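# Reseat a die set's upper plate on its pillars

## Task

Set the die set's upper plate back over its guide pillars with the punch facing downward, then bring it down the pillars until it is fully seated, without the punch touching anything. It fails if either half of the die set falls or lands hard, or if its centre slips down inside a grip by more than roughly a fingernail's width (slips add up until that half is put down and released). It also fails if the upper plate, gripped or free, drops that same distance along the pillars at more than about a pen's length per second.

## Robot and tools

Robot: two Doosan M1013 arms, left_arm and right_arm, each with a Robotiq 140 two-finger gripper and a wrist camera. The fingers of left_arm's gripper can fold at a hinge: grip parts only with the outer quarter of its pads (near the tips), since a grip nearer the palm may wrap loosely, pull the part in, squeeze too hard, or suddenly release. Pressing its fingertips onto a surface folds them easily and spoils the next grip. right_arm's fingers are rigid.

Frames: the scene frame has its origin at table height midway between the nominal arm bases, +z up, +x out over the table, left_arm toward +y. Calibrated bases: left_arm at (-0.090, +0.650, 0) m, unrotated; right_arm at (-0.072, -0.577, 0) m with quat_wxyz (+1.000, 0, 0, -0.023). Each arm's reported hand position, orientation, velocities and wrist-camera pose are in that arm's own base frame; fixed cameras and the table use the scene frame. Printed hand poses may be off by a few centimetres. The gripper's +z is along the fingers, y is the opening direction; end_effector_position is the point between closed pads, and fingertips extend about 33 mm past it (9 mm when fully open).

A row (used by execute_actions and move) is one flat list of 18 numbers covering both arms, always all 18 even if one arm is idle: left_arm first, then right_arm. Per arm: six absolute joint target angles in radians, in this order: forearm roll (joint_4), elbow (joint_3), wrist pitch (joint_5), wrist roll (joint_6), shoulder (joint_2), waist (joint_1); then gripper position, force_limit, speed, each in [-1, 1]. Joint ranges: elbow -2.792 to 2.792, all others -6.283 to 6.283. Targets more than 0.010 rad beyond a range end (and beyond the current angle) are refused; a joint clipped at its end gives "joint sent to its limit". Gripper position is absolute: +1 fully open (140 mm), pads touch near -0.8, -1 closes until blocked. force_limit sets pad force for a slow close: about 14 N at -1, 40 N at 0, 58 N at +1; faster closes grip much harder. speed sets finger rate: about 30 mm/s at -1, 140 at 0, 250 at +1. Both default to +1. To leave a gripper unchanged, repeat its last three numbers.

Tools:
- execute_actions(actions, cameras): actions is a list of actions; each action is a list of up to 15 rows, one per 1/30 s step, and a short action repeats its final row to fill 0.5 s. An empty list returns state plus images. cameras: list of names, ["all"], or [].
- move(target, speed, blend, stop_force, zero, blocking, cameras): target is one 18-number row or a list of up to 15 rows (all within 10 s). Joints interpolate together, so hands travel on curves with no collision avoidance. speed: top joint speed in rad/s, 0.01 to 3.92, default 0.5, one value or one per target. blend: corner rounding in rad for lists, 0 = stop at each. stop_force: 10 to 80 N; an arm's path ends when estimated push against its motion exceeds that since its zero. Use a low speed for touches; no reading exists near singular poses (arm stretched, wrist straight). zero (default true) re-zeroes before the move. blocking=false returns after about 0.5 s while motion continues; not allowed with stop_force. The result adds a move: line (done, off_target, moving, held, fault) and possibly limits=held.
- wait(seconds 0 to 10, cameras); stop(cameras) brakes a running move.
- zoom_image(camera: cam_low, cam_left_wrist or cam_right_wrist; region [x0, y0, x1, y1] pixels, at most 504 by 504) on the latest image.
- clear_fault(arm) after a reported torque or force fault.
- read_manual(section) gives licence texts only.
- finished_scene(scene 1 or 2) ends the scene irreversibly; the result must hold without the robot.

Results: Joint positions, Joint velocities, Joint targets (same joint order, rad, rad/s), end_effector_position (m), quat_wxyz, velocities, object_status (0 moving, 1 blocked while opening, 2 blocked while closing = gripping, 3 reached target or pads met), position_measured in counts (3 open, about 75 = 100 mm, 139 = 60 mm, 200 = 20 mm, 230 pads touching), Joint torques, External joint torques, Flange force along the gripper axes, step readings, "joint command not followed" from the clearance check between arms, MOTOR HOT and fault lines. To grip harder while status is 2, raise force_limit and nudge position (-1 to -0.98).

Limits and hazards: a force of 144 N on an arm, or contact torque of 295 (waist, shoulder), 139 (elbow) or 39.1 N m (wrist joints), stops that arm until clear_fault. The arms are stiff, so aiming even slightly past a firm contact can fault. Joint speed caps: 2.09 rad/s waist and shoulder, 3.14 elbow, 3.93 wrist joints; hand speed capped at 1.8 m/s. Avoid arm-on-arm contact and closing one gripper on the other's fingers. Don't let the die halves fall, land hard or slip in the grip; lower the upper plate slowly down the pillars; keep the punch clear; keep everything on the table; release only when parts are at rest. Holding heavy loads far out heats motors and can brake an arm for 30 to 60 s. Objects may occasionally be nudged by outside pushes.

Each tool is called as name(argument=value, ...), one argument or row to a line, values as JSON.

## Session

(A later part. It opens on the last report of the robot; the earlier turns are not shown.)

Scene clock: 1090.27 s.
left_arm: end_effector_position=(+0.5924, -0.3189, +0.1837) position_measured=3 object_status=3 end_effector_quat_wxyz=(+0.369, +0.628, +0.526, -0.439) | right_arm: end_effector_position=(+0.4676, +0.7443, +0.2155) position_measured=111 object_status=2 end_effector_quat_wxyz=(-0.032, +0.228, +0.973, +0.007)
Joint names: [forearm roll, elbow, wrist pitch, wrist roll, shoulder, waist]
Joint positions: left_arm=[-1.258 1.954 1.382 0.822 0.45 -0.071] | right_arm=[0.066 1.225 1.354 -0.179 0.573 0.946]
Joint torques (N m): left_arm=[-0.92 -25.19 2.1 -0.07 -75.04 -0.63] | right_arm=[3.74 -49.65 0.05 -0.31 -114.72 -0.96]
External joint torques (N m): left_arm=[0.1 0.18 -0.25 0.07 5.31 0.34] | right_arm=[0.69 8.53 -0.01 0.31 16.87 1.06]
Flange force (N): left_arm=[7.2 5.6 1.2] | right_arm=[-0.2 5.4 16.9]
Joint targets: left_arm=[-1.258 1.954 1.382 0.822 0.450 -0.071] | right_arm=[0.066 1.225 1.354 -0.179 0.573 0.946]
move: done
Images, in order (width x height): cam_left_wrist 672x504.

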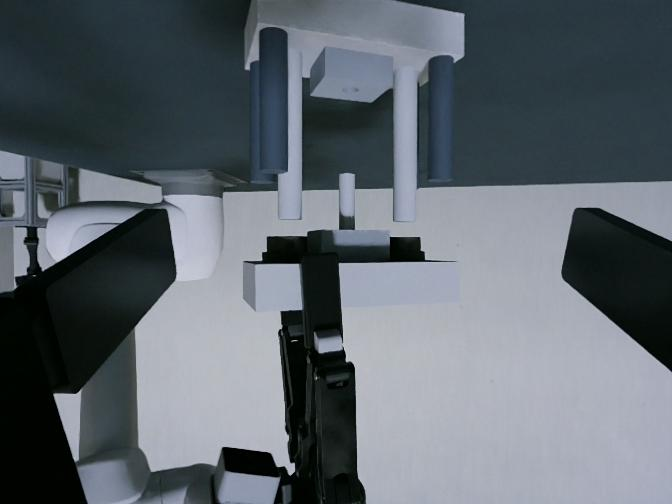

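move(
  target=[
    [-1.2581,1.9536,1.3822,0.8217,0.4497,-0.0706,1,1,-1,0.06566,1.22367,1.35477,-0.17699,0.57413,0.94361,-1,1,0.2],
    [-1.2581,1.9536,1.3822,0.8217,0.4497,-0.0706,1,1,-1,0.06598,1.23916,1.33399,-0.17836,0.57947,0.94361,-1,1,0.2],
  ],
  speed=0.02,
  cameras=["all"],
)

zoom_image(
  camera="cam_left_wrist",
  region=[250, 190, 350, 265],
)

zoom_image(
  camera="cam_left_wrist",
  region=[350, 190, 450, 265],
)

zoom_image(
  camera="cam_right_wrist",
  region=[330, 175, 410, 235],
)

zoom_image(
  camera="cam_low",
  region=[192, 180, 240, 220],
)

move(
  target=[-0.8935,0.9488,2.0751,0.6835,0.9843,-0.2892,1,1,-1,0.06598,1.23916,1.33399,-0.17836,0.57947,0.94361,-1,1,0.2],
  speed=0.5,
  cameras=["cam_left_wrist"],
)

zoom_image(
  camera="cam_left_wrist",
  region=[270, 190, 350, 260],
)

zoom_image(
  camera="cam_left_wrist",
  region=[370, 190, 450, 260],
)

Scene clock: 1167.70 s.
left_arm: end_effector_position=(+0.5924, -0.3189, +0.1837) position_measured=3 object_status=3 end_effector_quat_wxyz=(+0.369, +0.628, +0.526, -0.439) | right_arm: end_effector_position=(+0.4700, +0.7436, +0.2023) position_measured=111 object_status=2 end_effector_quat_wxyz=(-0.032, +0.230, +0.973, +0.007)
Joint names: [forearm roll, elbow, wrist pitch, wrist roll, shoulder, waist]
Joint positions: left_arm=[-1.258 1.954 1.382 0.822 0.45 -0.071] | right_arm=[0.066 1.239 1.334 -0.178 0.58 0.944]
Joint torques (N m): left_arm=[-0.9 -25.59 2.07 -0.04 -75.15 -0.59] | right_arm=[3.67 -49.82 0.15 -0.31 -114.76 -1.04]
External joint torques (N m): left_arm=[0.08 0.49 -0.2 0.04 4.64 0.26] | right_arm=[0.77 8.71 -0.11 0.31 16 1.52]
Flange force (N): left_arm=[6.3 4.3 1.2] | right_arm=[0.6 3.2 17.1]
Joint targets: left_arm=[-1.258 1.954 1.382 0.822 0.450 -0.071] | right_arm=[0.066 1.239 1.334 -0.178 0.579 0.944]
move: done

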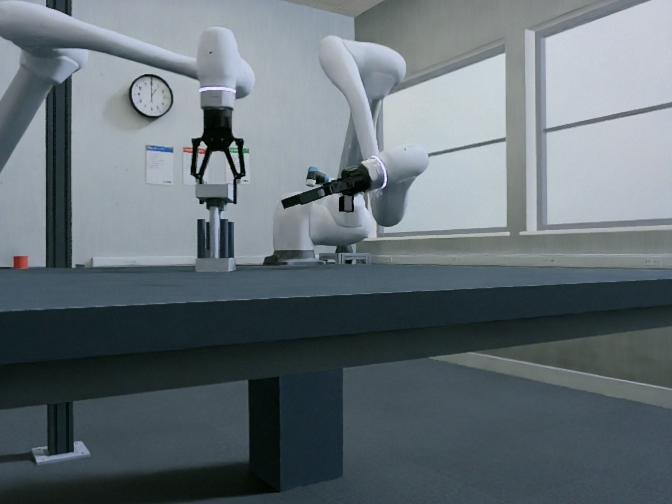

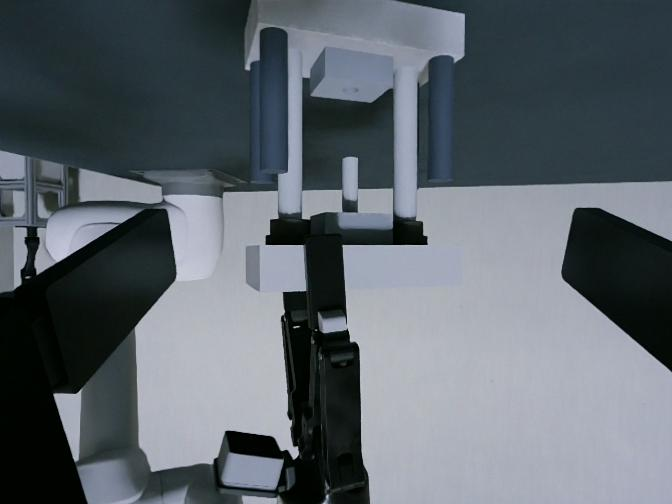

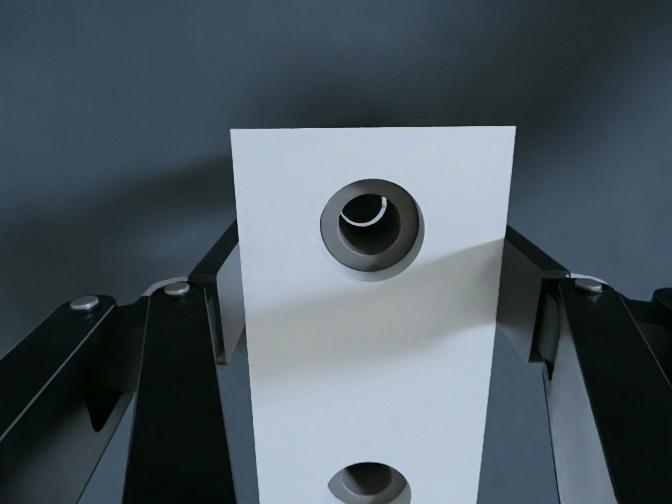

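Scaled by 5.040 from the camera's 672x504 image, which has a finer 960x720 frame.

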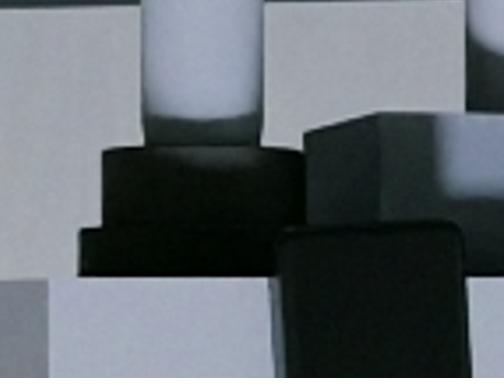

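Scaled by 5.040 from the camera's 672x504 image, which has a finer 960x720 frame.

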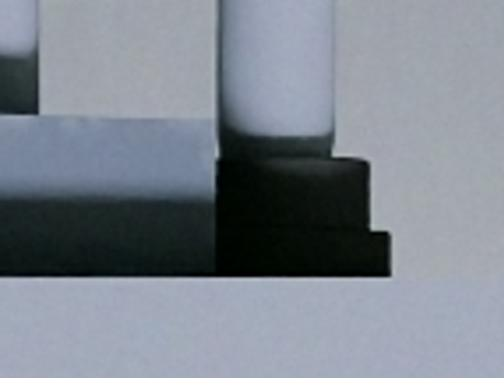

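Scaled by 6.300 from the camera's 672x504 image, which has a finer 960x720 frame.

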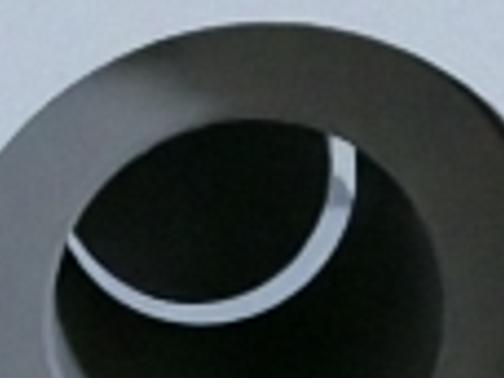

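Scaled by 10.500 from the camera's 672x504 image, which has a finer 960x720 frame.

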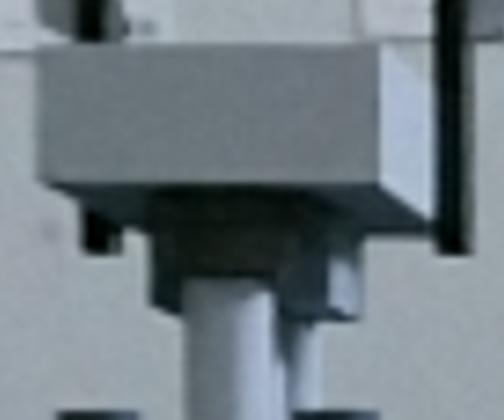

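Scene clock: 1170.10 s.
left_arm: end_effector_position=(+0.7351, -0.4195, +0.1838) position_measured=3 object_status=3 end_effector_quat_wxyz=(+0.148, +0.791, +0.212, -0.554) | right_arm: end_effector_position=(+0.4700, +0.7436, +0.2023) position_measured=111 object_status=2 end_effector_quat_wxyz=(-0.032, +0.230, +0.973, +0.007)
Joint names: [forearm roll, elbow, wrist pitch, wrist roll, shoulder, waist]
Joint positions: left_arm=[-0.893 0.949 2.075 0.684 0.984 -0.289] | right_arm=[0.066 1.239 1.334 -0.178 0.579 0.944]
Joint torques (N m): left_arm=[0.72 -37.52 1.79 -0.06 -129.65 -0.6] | right_arm=[3.6 -49.46 0.03 -0.26 -114.94 -0.7]
External joint torques (N m): left_arm=[0.09 0.94 -0.18 0.06 6.12 0.73] | right_arm=[0.78 8.77 0 0.26 17.52 0.65]
Flange force (N): left_arm=[6.7 4.8 -3.7] | right_arm=[-0.8 5.5 17.5]
Joint targets: left_arm=[-0.893 0.949 2.075 0.683 0.984 -0.289] | right_arm=[0.066 1.239 1.334 -0.178 0.579 0.944]
move: done
Images, in order (width x height): cam_left_wrist 672x504.

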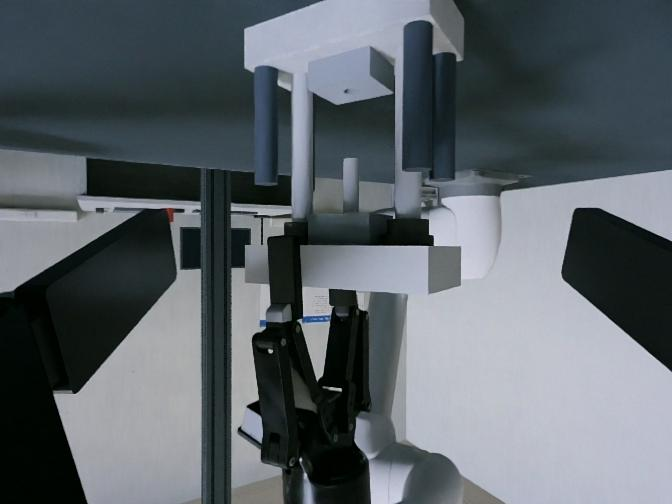

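Scaled by 6.300 from the camera's 672x504 image, which has a finer 960x720 frame.

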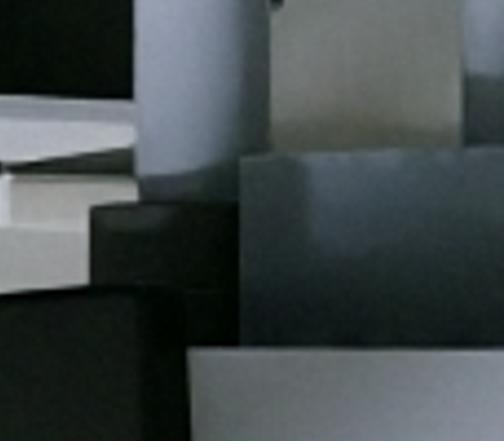

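Scaled by 6.300 from the camera's 672x504 image, which has a finer 960x720 frame.

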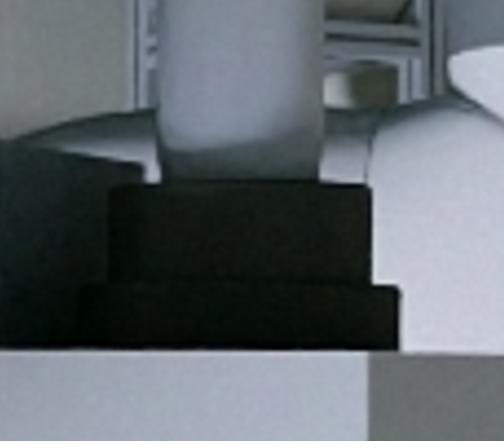

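move(
  target=[
    [-0.8935,0.9488,2.0751,0.6835,0.9843,-0.2892,1,1,-1,0.06598,1.23853,1.33424,-0.18354,0.57985,0.94343,-1,1,0.2],
    [-0.8935,0.9488,2.0751,0.6835,0.9843,-0.2892,1,1,-1,0.06612,1.24487,1.32558,-0.1841,0.58219,0.94343,-1,1,0.2],
  ],
  speed=0.012,
  stop_force=10,
  cameras=["cam_low","cam_left_wrist","cam_right_wrist"],
)

zoom_image(
  camera="cam_right_wrist",
  region=[330, 175, 410, 235],
)

zoom_image(
  camera="cam_left_wrist",
  region=[260, 180, 460, 320],
)

Scene clock: 1203.90 s.
left_arm: end_effector_position=(+0.7351, -0.4194, +0.1839) position_measured=3 object_status=3 end_effector_quat_wxyz=(+0.148, +0.791, +0.212, -0.554) | right_arm: end_effector_position=(+0.4704, +0.7438, +0.2012) position_measured=111 object_status=2 end_effector_quat_wxyz=(-0.032, +0.228, +0.973, +0.008)
Joint names: [forearm roll, elbow, wrist pitch, wrist roll, shoulder, waist]
Joint positions: left_arm=[-0.893 0.949 2.075 0.684 0.984 -0.289] | right_arm=[0.066 1.24 1.332 -0.184 0.58 0.943]
Joint torques (N m): left_arm=[0.7 -37.54 1.79 -0.08 -129.88 -0.73] | right_arm=[4.24 -40.41 -0.06 -0.33 -99.59 -1.8]
External joint torques (N m): left_arm=[0.11 0.81 -0.17 0.08 5.86 0.98] | right_arm=[0.14 -0.3 0.09 0.33 2.02 1.59]
Flange force (N): left_arm=[6.6 4.6 -4.0] | right_arm=[1.6 4.6 0.4]
Joint targets: left_arm=[-0.893 0.949 2.075 0.683 0.984 -0.289] | right_arm=[0.066 1.240 1.332 -0.184 0.580 0.943]
move: contact (right_arm); path passed 1 of 2 targets

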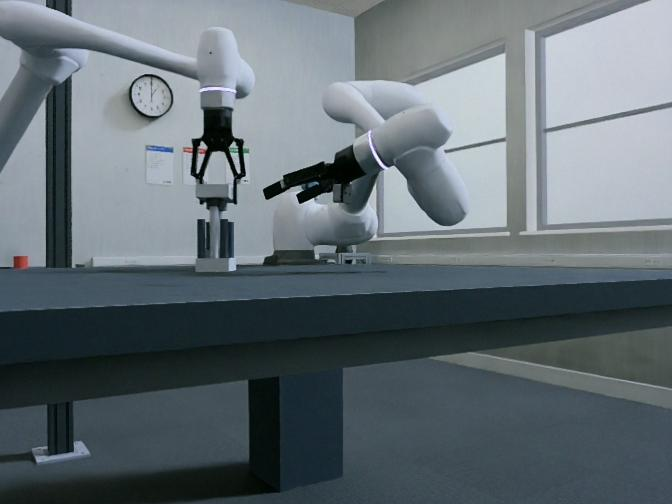

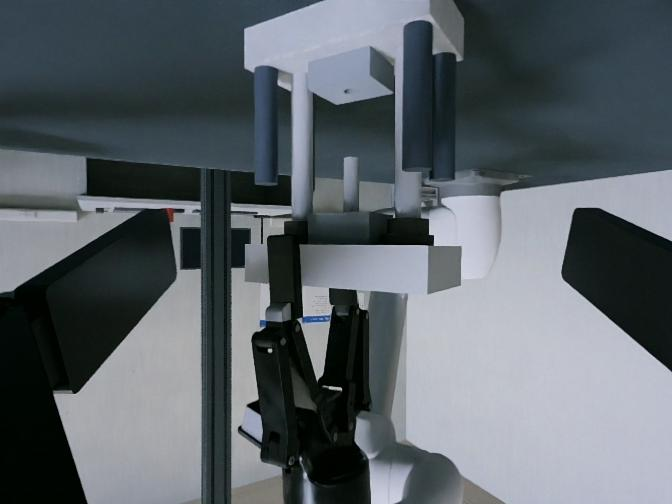

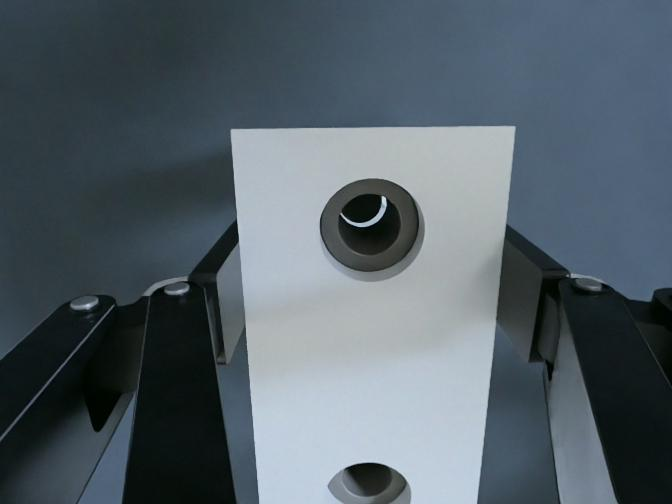

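Scaled by 6.300 from the camera's 672x504 image, which has a finer 960x720 frame.

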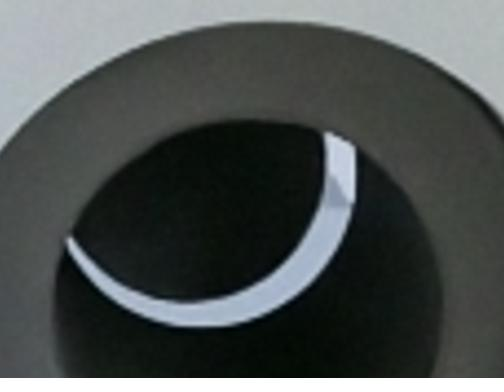

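Scaled by 2.520 from the camera's 672x504 image, which has a finer 960x720 frame.

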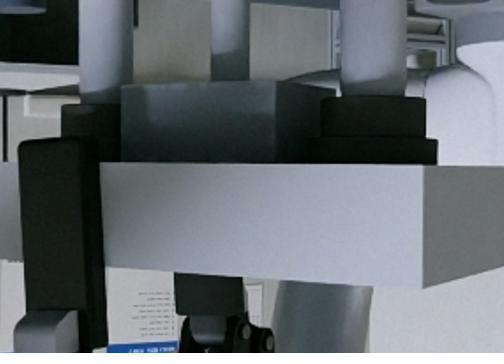

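move(
  target=[-0.8935,0.9488,2.0751,0.6835,0.9843,-0.2892,1,1,-1,0.06598,1.24107,1.33326,-0.1829,0.57829,0.94405,-1,1,0.2],
  speed=0.02,
)

move(
  target=[-0.8935,0.9488,2.0751,0.6835,0.9843,-0.2892,1,1,-1,0.06612,1.24741,1.32462,-0.1835,0.58062,0.94405,-1,1,0.2],
  speed=0.012,
  stop_force=10,
  cameras=["cam_low","cam_left_wrist","cam_right_wrist"],
)

zoom_image(
  camera="cam_right_wrist",
  region=[330, 175, 410, 235],
)

zoom_image(
  camera="cam_left_wrist",
  region=[370, 190, 450, 260],
)

zoom_image(
  camera="cam_low",
  region=[192, 180, 240, 220],
)

Scene clock: 1249.57 s.
left_arm: end_effector_position=(+0.7351, -0.4194, +0.1839) position_measured=3 object_status=3 end_effector_quat_wxyz=(+0.148, +0.791, +0.212, -0.554) | right_arm: end_effector_position=(+0.4693, +0.7432, +0.2023) position_measured=111 object_status=2 end_effector_quat_wxyz=(-0.032, +0.228, +0.973, +0.008)
Joint names: [forearm roll, elbow, wrist pitch, wrist roll, shoulder, waist]
Joint positions: left_arm=[-0.893 0.949 2.075 0.683 0.984 -0.289] | right_arm=[0.066 1.241 1.333 -0.183 0.578 0.944]
Joint torques (N m): left_arm=[0.71 -37.55 1.8 -0.05 -129.81 -0.63] | right_arm=[3.75 -49.2 -0.02 -0.36 -114.54 -1.05]
External joint torques (N m): left_arm=[0.08 0.89 -0.19 0.05 6.05 0.37] | right_arm=[0.66 8.38 0.06 0.36 16.85 1.23]
Flange force (N): left_arm=[6.6 5.1 -3.6] | right_arm=[0.0 5.7 16.8]
Joint targets: left_arm=[-0.893 0.949 2.075 0.683 0.984 -0.289] | right_arm=[0.066 1.241 1.333 -0.183 0.578 0.944]
move: done

Scene clock: 1250.47 s.
left_arm: end_effector_position=(+0.7351, -0.4194, +0.1839) position_measured=3 object_status=3 end_effector_quat_wxyz=(+0.148, +0.791, +0.212, -0.554) | right_arm: end_effector_position=(+0.4693, +0.7432, +0.2000) position_measured=111 object_status=2 end_effector_quat_wxyz=(-0.032, +0.228, +0.973, +0.008)
Joint names: [forearm roll, elbow, wrist pitch, wrist roll, shoulder, waist]
Joint positions: left_arm=[-0.893 0.949 2.075 0.684 0.984 -0.289] | right_arm=[0.066 1.244 1.329 -0.183 0.579 0.944]
Joint torques (N m): left_arm=[0.71 -37.47 1.81 -0.09 -129.79 -0.64] | right_arm=[4.35 -40.26 0.53 -0.3 -100.2 -1.6]
External joint torques (N m): left_arm=[0.11 0.67 -0.19 0.09 5.57 0.73] | right_arm=[0.07 -0.71 -0.49 0.3 1.88 1.72]
Flange force (N): left_arm=[6.3 4.7 -3.9] | right_arm=[1.7 4.9 0.8]
Joint targets: left_arm=[-0.893 0.949 2.075 0.683 0.984 -0.289] | right_arm=[0.066 1.244 1.329 -0.183 0.579 0.944]
move: contact (right_arm)

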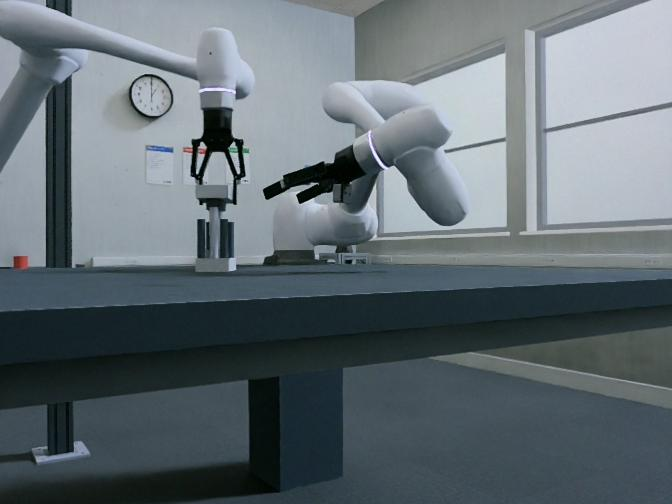

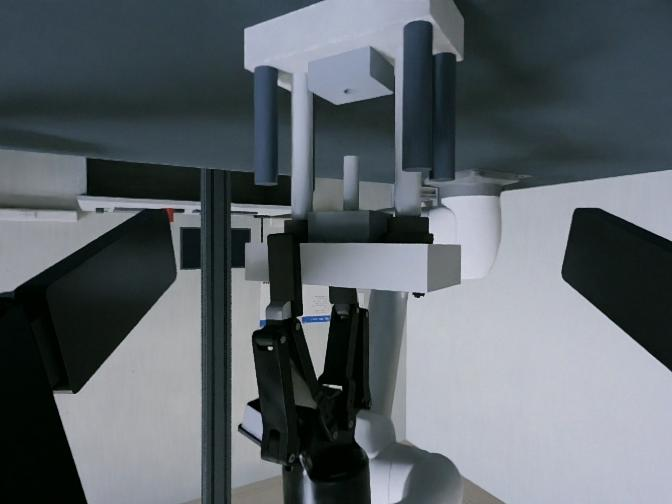

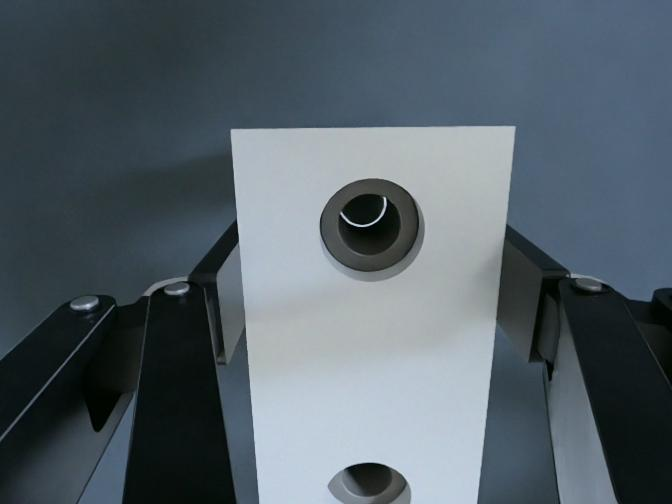

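Scaled by 6.300 from the camera's 672x504 image, which has a finer 960x720 frame.

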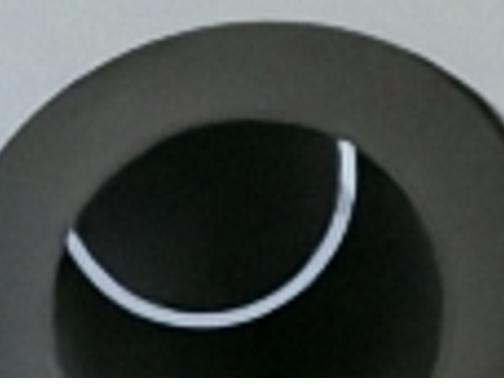

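Scaled by 6.300 from the camera's 672x504 image, which has a finer 960x720 frame.

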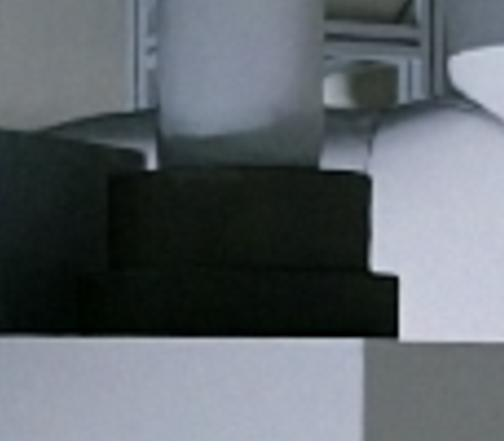

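Scaled by 10.500 from the camera's 672x504 image, which has a finer 960x720 frame.

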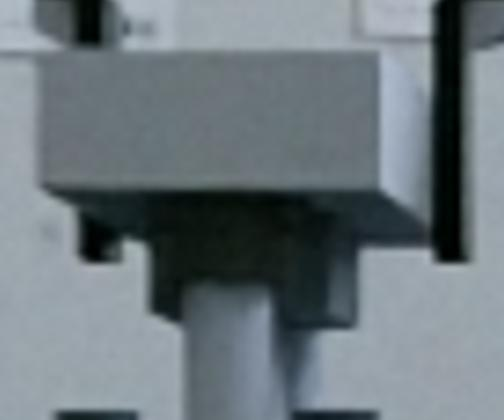

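move(
  target=[-0.8935,0.9488,2.0751,0.6835,0.9843,-0.2892,1,1,-1,0.06612,1.24741,1.32462,-0.1835,0.58062,0.94405,-1,1,0.2],
  speed=0.01,
  stop_force=12,
  cameras=["cam_left_wrist","cam_right_wrist"],
)

zoom_image(
  camera="cam_right_wrist",
  region=[330, 175, 410, 235],
)

zoom_image(
  camera="cam_left_wrist",
  region=[260, 180, 460, 320],
)

Scene clock: 1264.73 s.
left_arm: end_effector_position=(+0.7351, -0.4194, +0.1839) position_measured=3 object_status=3 end_effector_quat_wxyz=(+0.148, +0.791, +0.212, -0.554) | right_arm: end_effector_position=(+0.4693, +0.7433, +0.1987) position_measured=111 object_status=2 end_effector_quat_wxyz=(-0.032, +0.228, +0.973, +0.008)
Joint names: [forearm roll, elbow, wrist pitch, wrist roll, shoulder, waist]
Joint positions: left_arm=[-0.893 0.949 2.075 0.684 0.984 -0.289] | right_arm=[0.066 1.245 1.327 -0.183 0.58 0.944]
Joint torques (N m): left_arm=[0.71 -37.42 1.78 -0.06 -129.78 -0.57] | right_arm=[1.1 -34.12 -0.77 -0.27 -87.58 -11.42]
External joint torques (N m): left_arm=[0.09 0.7 -0.16 0.06 5.82 0.39] | right_arm=[3.28 -6.63 0.8 0.27 -9.95 11.35]
Flange force (N): left_arm=[6.4 5.3 -3.9] | right_arm=[13.5 4.4 -12.2]
Joint targets: left_arm=[-0.893 0.949 2.075 0.683 0.984 -0.289] | right_arm=[0.066 1.245 1.327 -0.183 0.580 0.944]
move: contact (right_arm)
Images, in order (width x height): cam_left_wrist 672x504, cam_right_wrist 672x504.

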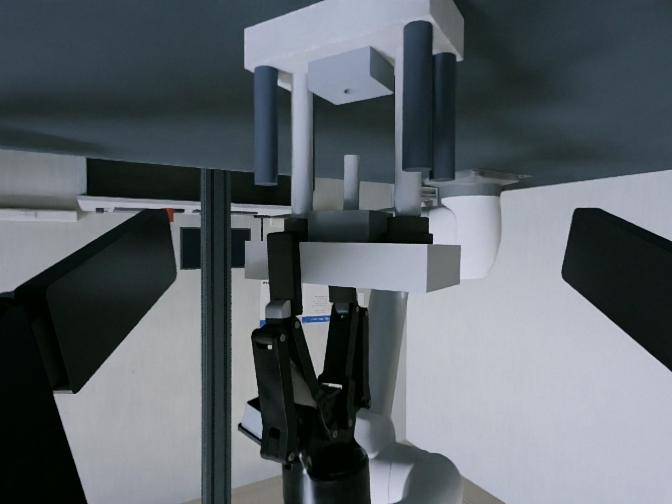

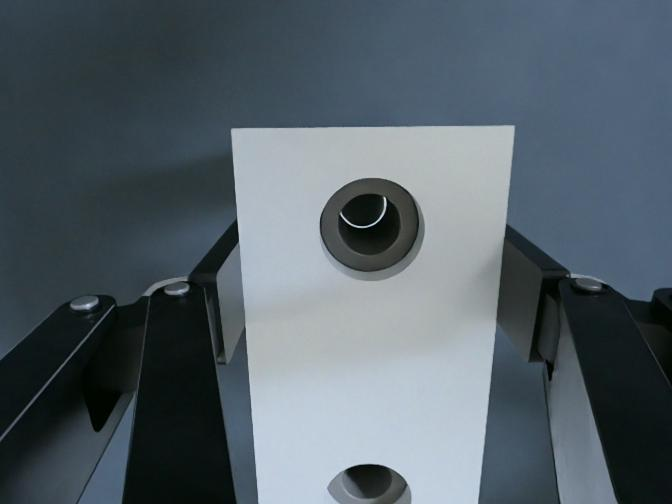

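Scaled by 6.300 from the camera's 672x504 image, which has a finer 960x720 frame.

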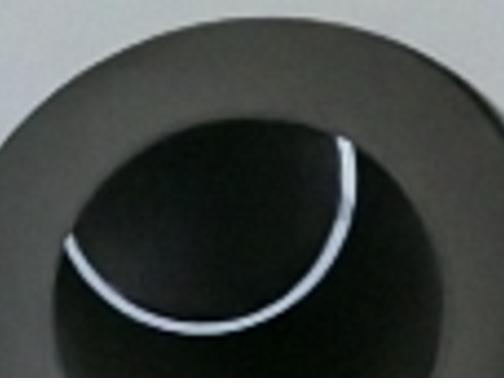

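Scaled by 2.520 from the camera's 672x504 image, which has a finer 960x720 frame.

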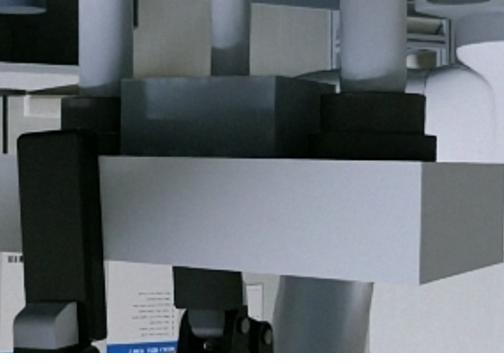

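move(
  target=[-0.8935,0.9488,2.0751,0.6835,0.9843,-0.2892,1,1,-1,0.066,1.24338,1.33012,-0.1826,0.57904,0.94461,-1,1,0.2],
  speed=0.02,
)

move(
  target=[-0.8935,0.9488,2.0751,0.6835,0.9843,-0.2892,1,1,-1,0.06612,1.24972,1.32148,-0.1832,0.58137,0.94461,-1,1,0.2],
  speed=0.01,
  stop_force=16,
  cameras=["cam_left_wrist","cam_right_wrist"],
)

zoom_image(
  camera="cam_right_wrist",
  region=[330, 175, 410, 235],
)

zoom_image(
  camera="cam_left_wrist",
  region=[260, 180, 460, 320],
)

Scene clock: 1283.73 s.
left_arm: end_effector_position=(+0.7351, -0.4194, +0.1839) position_measured=3 object_status=3 end_effector_quat_wxyz=(+0.148, +0.791, +0.212, -0.554) | right_arm: end_effector_position=(+0.4689, +0.7434, +0.2004) position_measured=111 object_status=2 end_effector_quat_wxyz=(-0.032, +0.228, +0.973, +0.008)
Joint names: [forearm roll, elbow, wrist pitch, wrist roll, shoulder, waist]
Joint positions: left_arm=[-0.893 0.949 2.075 0.683 0.984 -0.289] | right_arm=[0.066 1.243 1.33 -0.183 0.579 0.945]
Joint torques (N m): left_arm=[0.72 -37.54 1.82 -0.06 -129.55 -0.52] | right_arm=[5.94 -46.81 1.82 0.11 -115.16 4.05]
External joint torques (N m): left_arm=[0.06 1.02 -0.21 0.06 6.29 -0.15] | right_arm=[-1.54 5.9 -1.78 -0.11 16.97 -4.01]
Flange force (N): left_arm=[6.7 5.4 -3.1] | right_arm=[-6.9 9.5 16.4]
Joint targets: left_arm=[-0.893 0.949 2.075 0.683 0.984 -0.289] | right_arm=[0.066 1.243 1.330 -0.183 0.579 0.945]
move: done

Scene clock: 1284.57 s.
left_arm: end_effector_position=(+0.7351, -0.4194, +0.1839) position_measured=3 object_status=3 end_effector_quat_wxyz=(+0.148, +0.791, +0.212, -0.554) | right_arm: end_effector_position=(+0.4688, +0.7436, +0.1989) position_measured=111 object_status=2 end_effector_quat_wxyz=(-0.032, +0.228, +0.973, +0.008)
Joint names: [forearm roll, elbow, wrist pitch, wrist roll, shoulder, waist]
Joint positions: left_arm=[-0.893 0.949 2.075 0.684 0.984 -0.289] | right_arm=[0.066 1.245 1.327 -0.183 0.58 0.945]
Joint torques (N m): left_arm=[0.71 -37.57 1.82 -0.04 -129.56 -0.51] | right_arm=[5.55 -38.2 0.09 -0.31 -96.37 -0.19]
External joint torques (N m): left_arm=[0.11 1.1 -0.21 0.04 6.37 0.68] | right_arm=[-1.15 -2.6 -0.06 0.3 -1.46 0.46]
Flange force (N): left_arm=[6.9 4.8 -3.5] | right_arm=[0.5 4.7 -3.6]
Joint targets: left_arm=[-0.893 0.949 2.075 0.683 0.984 -0.289] | right_arm=[0.066 1.245 1.327 -0.183 0.580 0.945]
move: contact (right_arm)
Images, in order (width x height): cam_left_wrist 672x504, cam_right_wrist 672x504.

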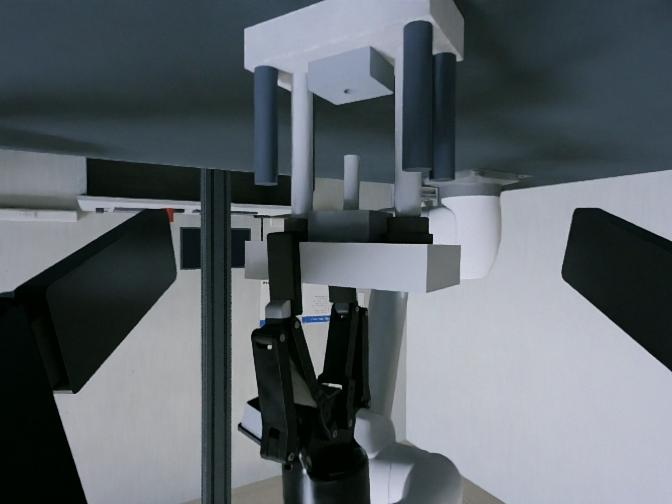

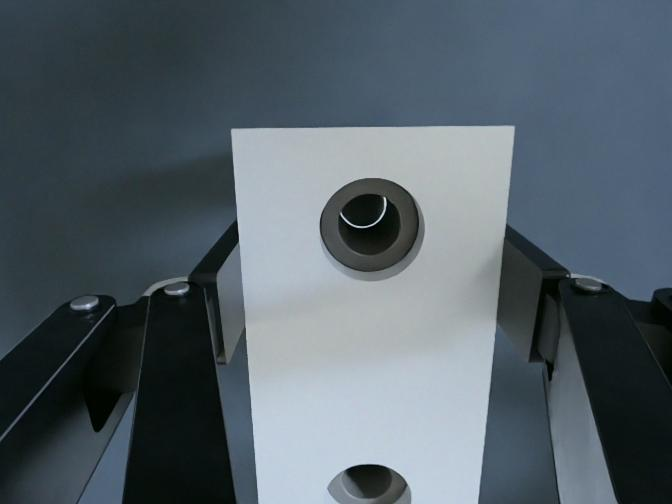

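Scaled by 6.300 from the camera's 672x504 image, which has a finer 960x720 frame.

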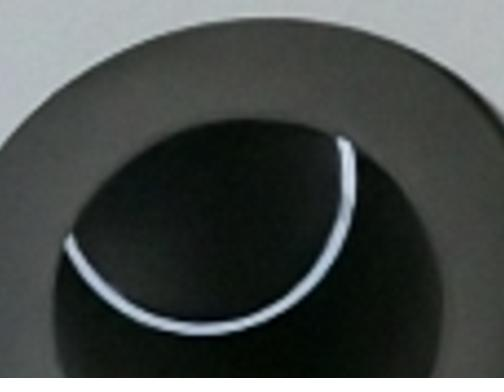

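Scaled by 2.520 from the camera's 672x504 image, which has a finer 960x720 frame.

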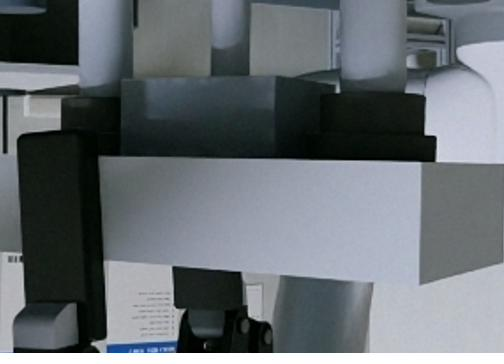

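zoom_image(
  camera="cam_left_wrist",
  region=[370, 190, 450, 260],
)

wait(
  seconds=0,
  cameras=["cam_low"],
)

zoom_image(
  camera="cam_low",
  region=[198, 190, 228, 215],
)

zoom_image(
  camera="cam_low",
  region=[180, 176, 252, 276],
)

Scaled by 6.300 from the camera's 672x504 image, which has a finer 960x720 frame.

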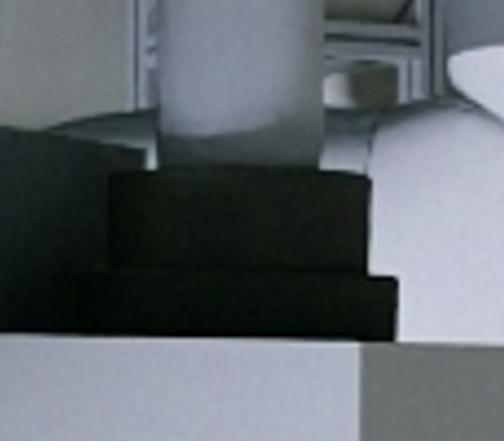

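Scene clock: 1299.27 s.
left_arm: end_effector_position=(+0.7351, -0.4194, +0.1839) position_measured=3 object_status=3 end_effector_quat_wxyz=(+0.148, +0.791, +0.212, -0.554) | right_arm: end_effector_position=(+0.4689, +0.7435, +0.1989) position_measured=111 object_status=2 end_effector_quat_wxyz=(-0.032, +0.228, +0.973, +0.008)
Joint names: [forearm roll, elbow, wrist pitch, wrist roll, shoulder, waist]
Joint positions: left_arm=[-0.893 0.949 2.075 0.684 0.984 -0.289] | right_arm=[0.066 1.245 1.327 -0.183 0.58 0.945]
Joint torques (N m): left_arm=[0.71 -37.44 1.8 -0.06 -130.02 -0.54] | right_arm=[5.51 -38.23 -0.02 -0.41 -95.95 0.73]
External joint torques (N m): left_arm=[0.07 0.95 -0.2 0.06 6.8 -0.01] | right_arm=[-1.12 -2.58 0.05 0.41 -1.98 -0.95]
Flange force (N): left_arm=[7.3 6.2 -3.9] | right_arm=[-0.8 3.6 -4.0]
Joint targets: left_arm=[-0.893 0.949 2.075 0.683 0.984 -0.289] | right_arm=[0.066 1.245 1.327 -0.183 0.580 0.945]
Tool commands: left_gripper/position=+1.0 left_gripper/force_limit=+1.0 left_gripper/speed=-1.0 right_gripper/position=-1.0 right_gripper/force_limit=+1.0 right_gripper/speed=+0.2
Images, in order (width x height): cam_low 672x504.

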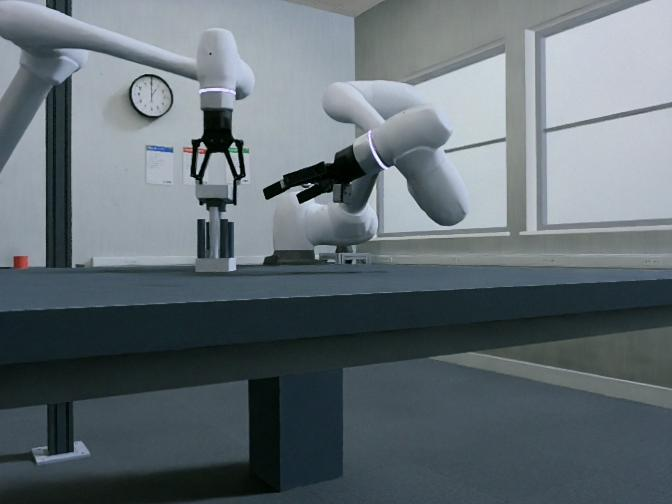

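Scaled by 16.800 from the camera's 672x504 image, which has a finer 960x720 frame.

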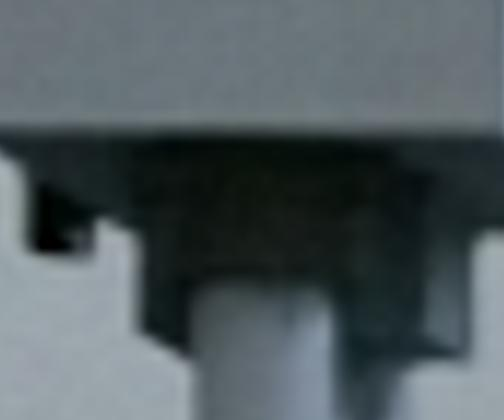

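Scaled by 5.040 from the camera's 672x504 image, which has a finer 960x720 frame.

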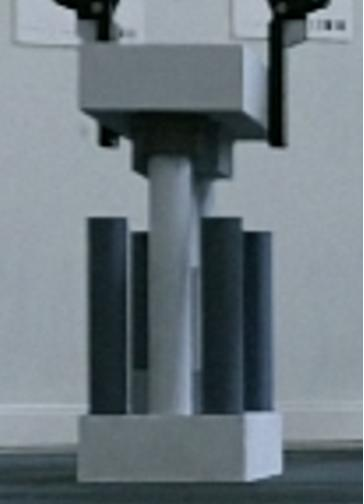

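move(
  target=[-0.8935,0.9488,2.0751,0.6835,0.9843,-0.2892,1,1,-1,0.06612,1.24972,1.32148,-0.1762,0.58137,0.94461,-1,1,0.2],
  speed=0.01,
  stop_force=12,
  cameras=["cam_left_wrist","cam_right_wrist"],
)

zoom_image(
  camera="cam_right_wrist",
  region=[330, 175, 410, 235],
)

zoom_image(
  camera="cam_left_wrist",
  region=[260, 180, 460, 320],
)

Scene clock: 1324.13 s.
left_arm: end_effector_position=(+0.7351, -0.4194, +0.1839) position_measured=3 object_status=3 end_effector_quat_wxyz=(+0.148, +0.791, +0.212, -0.554) | right_arm: end_effector_position=(+0.4688, +0.7436, +0.1969) position_measured=111 object_status=2 end_effector_quat_wxyz=(-0.032, +0.230, +0.973, +0.008)
Joint names: [forearm roll, elbow, wrist pitch, wrist roll, shoulder, waist]
Joint positions: left_arm=[-0.893 0.949 2.075 0.684 0.984 -0.289] | right_arm=[0.066 1.248 1.324 -0.179 0.58 0.945]
Joint torques (N m): left_arm=[0.74 -37.44 1.8 -0.02 -129.86 -0.49] | right_arm=[-0.66 -31.68 0.36 0 -86.58 -16.46]
External joint torques (N m): left_arm=[0.08 0.53 -0.18 0.02 5.26 0.63] | right_arm=[5.04 -8.98 -0.33 0 -10.94 16.53]
Flange force (N): left_arm=[5.9 4.9 -4.0] | right_arm=[18.8 8.6 -13.2]
Joint targets: left_arm=[-0.893 0.949 2.075 0.683 0.984 -0.289] | right_arm=[0.066 1.248 1.324 -0.179 0.580 0.945]
move: contact (right_arm)
Images, in order (width x height): cam_left_wrist 672x504, cam_right_wrist 672x504.

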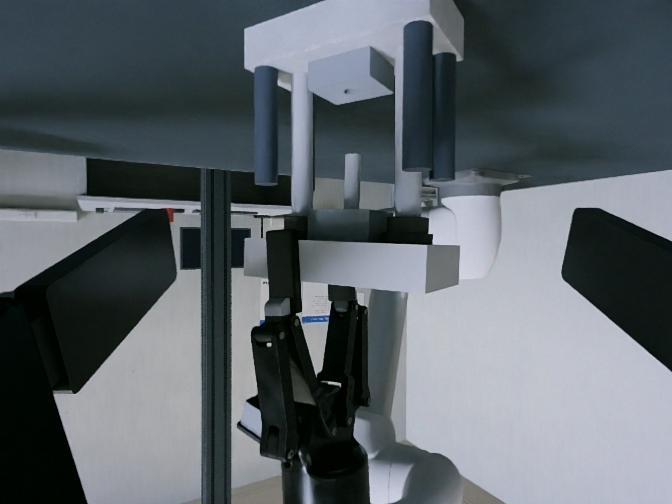

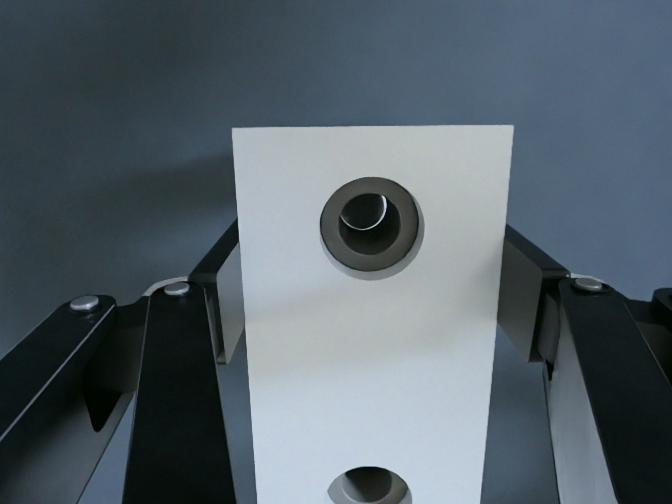

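Scaled by 6.300 from the camera's 672x504 image, which has a finer 960x720 frame.

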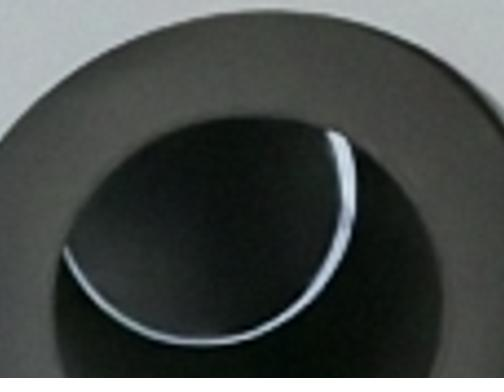

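Scaled by 2.520 from the camera's 672x504 image, which has a finer 960x720 frame.

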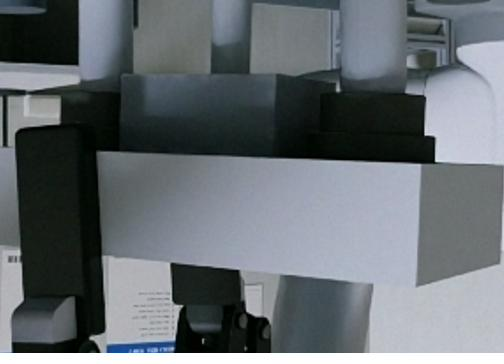

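move(
  target=[-0.8935,0.9488,2.0751,0.6835,0.9843,-0.2892,1,1,-1,0.0801,1.2432,1.33232,-0.1969,0.57944,0.93941,-1,1,0.2],
  speed=0.02,
  cameras=["cam_left_wrist","cam_right_wrist"],
)

zoom_image(
  camera="cam_right_wrist",
  region=[330, 175, 410, 235],
)

zoom_image(
  camera="cam_left_wrist",
  region=[260, 180, 460, 320],
)

move(
  target=[-1.2581,1.9536,1.3822,0.8217,0.4497,-0.0706,1,1,-1,0.0801,1.2432,1.33232,-0.1969,0.57944,0.93941,-1,1,0.2],
  speed=0.5,
  cameras=["cam_left_wrist"],
)

zoom_image(
  camera="cam_left_wrist",
  region=[250, 190, 350, 265],
)

zoom_image(
  camera="cam_left_wrist",
  region=[350, 190, 450, 265],
)

Scene clock: 1354.87 s.
left_arm: end_effector_position=(+0.7351, -0.4194, +0.1839) position_measured=3 object_status=3 end_effector_quat_wxyz=(+0.148, +0.791, +0.212, -0.554) | right_arm: end_effector_position=(+0.4687, +0.7433, +0.2005) position_measured=111 object_status=2 end_effector_quat_wxyz=(-0.038, +0.225, +0.974, +0.010)
Joint names: [forearm roll, elbow, wrist pitch, wrist roll, shoulder, waist]
Joint positions: left_arm=[-0.894 0.949 2.075 0.684 0.984 -0.289] | right_arm=[0.08 1.243 1.332 -0.197 0.579 0.939]
Joint torques (N m): left_arm=[0.72 -37.58 1.81 -0.05 -129.64 -0.46] | right_arm=[3.76 -49.44 0.02 -0.24 -114.83 -0.98]
External joint torques (N m): left_arm=[0.08 0.89 -0.2 0.05 5.8 0.34] | right_arm=[0.67 8.69 0.03 0.24 17.04 1.1]
Flange force (N): left_arm=[6.3 4.8 -3.3] | right_arm=[-0.5 5.0 17.3]
Joint targets: left_arm=[-0.893 0.949 2.075 0.683 0.984 -0.289] | right_arm=[0.080 1.243 1.332 -0.197 0.579 0.939]
move: done
Images, in order (width x height): cam_left_wrist 672x504, cam_right_wrist 672x504.

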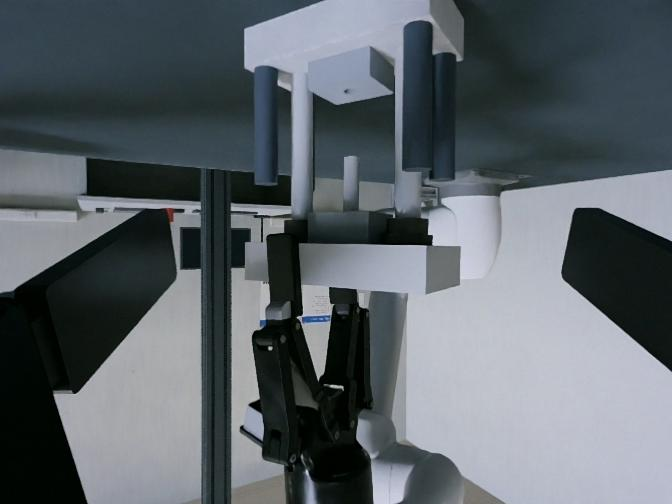

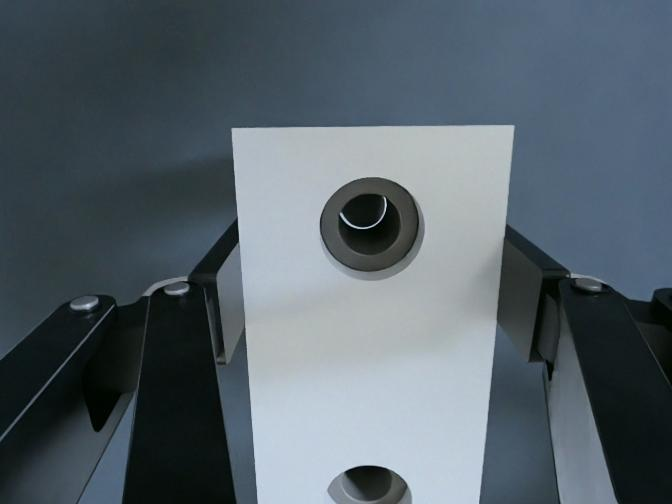

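Scaled by 6.300 from the camera's 672x504 image, which has a finer 960x720 frame.

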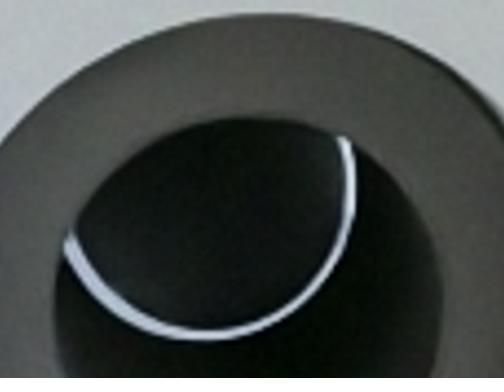

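Scaled by 2.520 from the camera's 672x504 image, which has a finer 960x720 frame.

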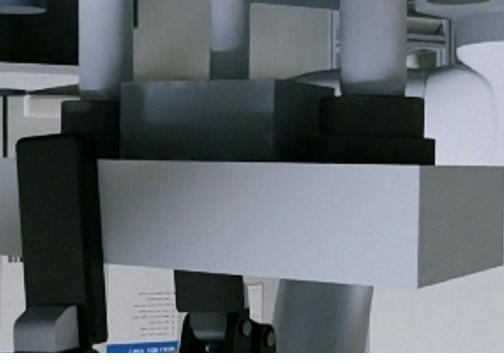

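Scene clock: 1357.27 s.
left_arm: end_effector_position=(+0.5924, -0.3189, +0.1837) position_measured=3 object_status=3 end_effector_quat_wxyz=(+0.369, +0.628, +0.526, -0.439) | right_arm: end_effector_position=(+0.4687, +0.7433, +0.2005) position_measured=111 object_status=2 end_effector_quat_wxyz=(-0.038, +0.225, +0.974, +0.010)
Joint names: [forearm roll, elbow, wrist pitch, wrist roll, shoulder, waist]
Joint positions: left_arm=[-1.258 1.954 1.382 0.822 0.45 -0.071] | right_arm=[0.08 1.243 1.332 -0.197 0.579 0.939]
Joint torques (N m): left_arm=[-0.91 -25.89 2.07 -0.09 -75.33 -0.63] | right_arm=[3.72 -49.34 0.06 -0.26 -115.2 -1.25]
External joint torques (N m): left_arm=[0.1 0.65 -0.2 0.09 4.3 0.74] | right_arm=[0.67 8.82 -0.01 0.26 18.19 1.24]
Flange force (N): left_arm=[6.3 3.5 0.5] | right_arm=[-0.6 6.5 17.9]
Joint targets: left_arm=[-1.258 1.954 1.382 0.822 0.450 -0.071] | right_arm=[0.080 1.243 1.332 -0.197 0.579 0.939]
move: done
Images, in order (width x height): cam_left_wrist 672x504.

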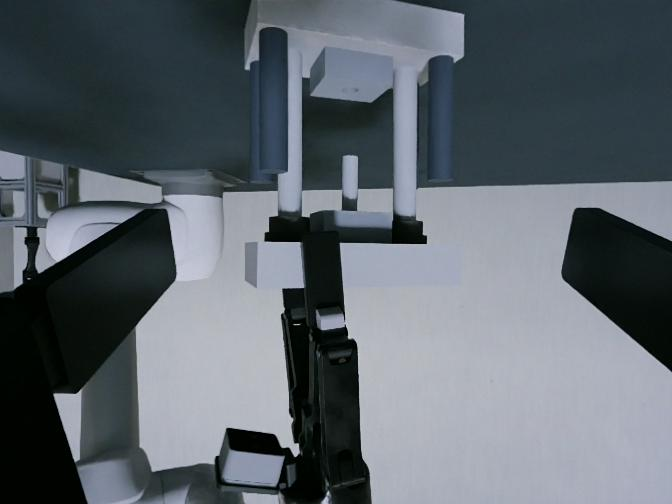

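Scaled by 5.040 from the camera's 672x504 image, which has a finer 960x720 frame.

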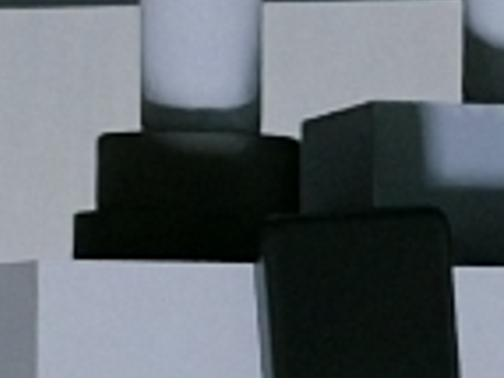

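Scaled by 5.040 from the camera's 672x504 image, which has a finer 960x720 frame.

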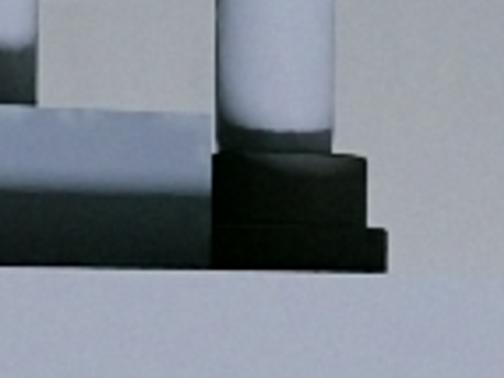

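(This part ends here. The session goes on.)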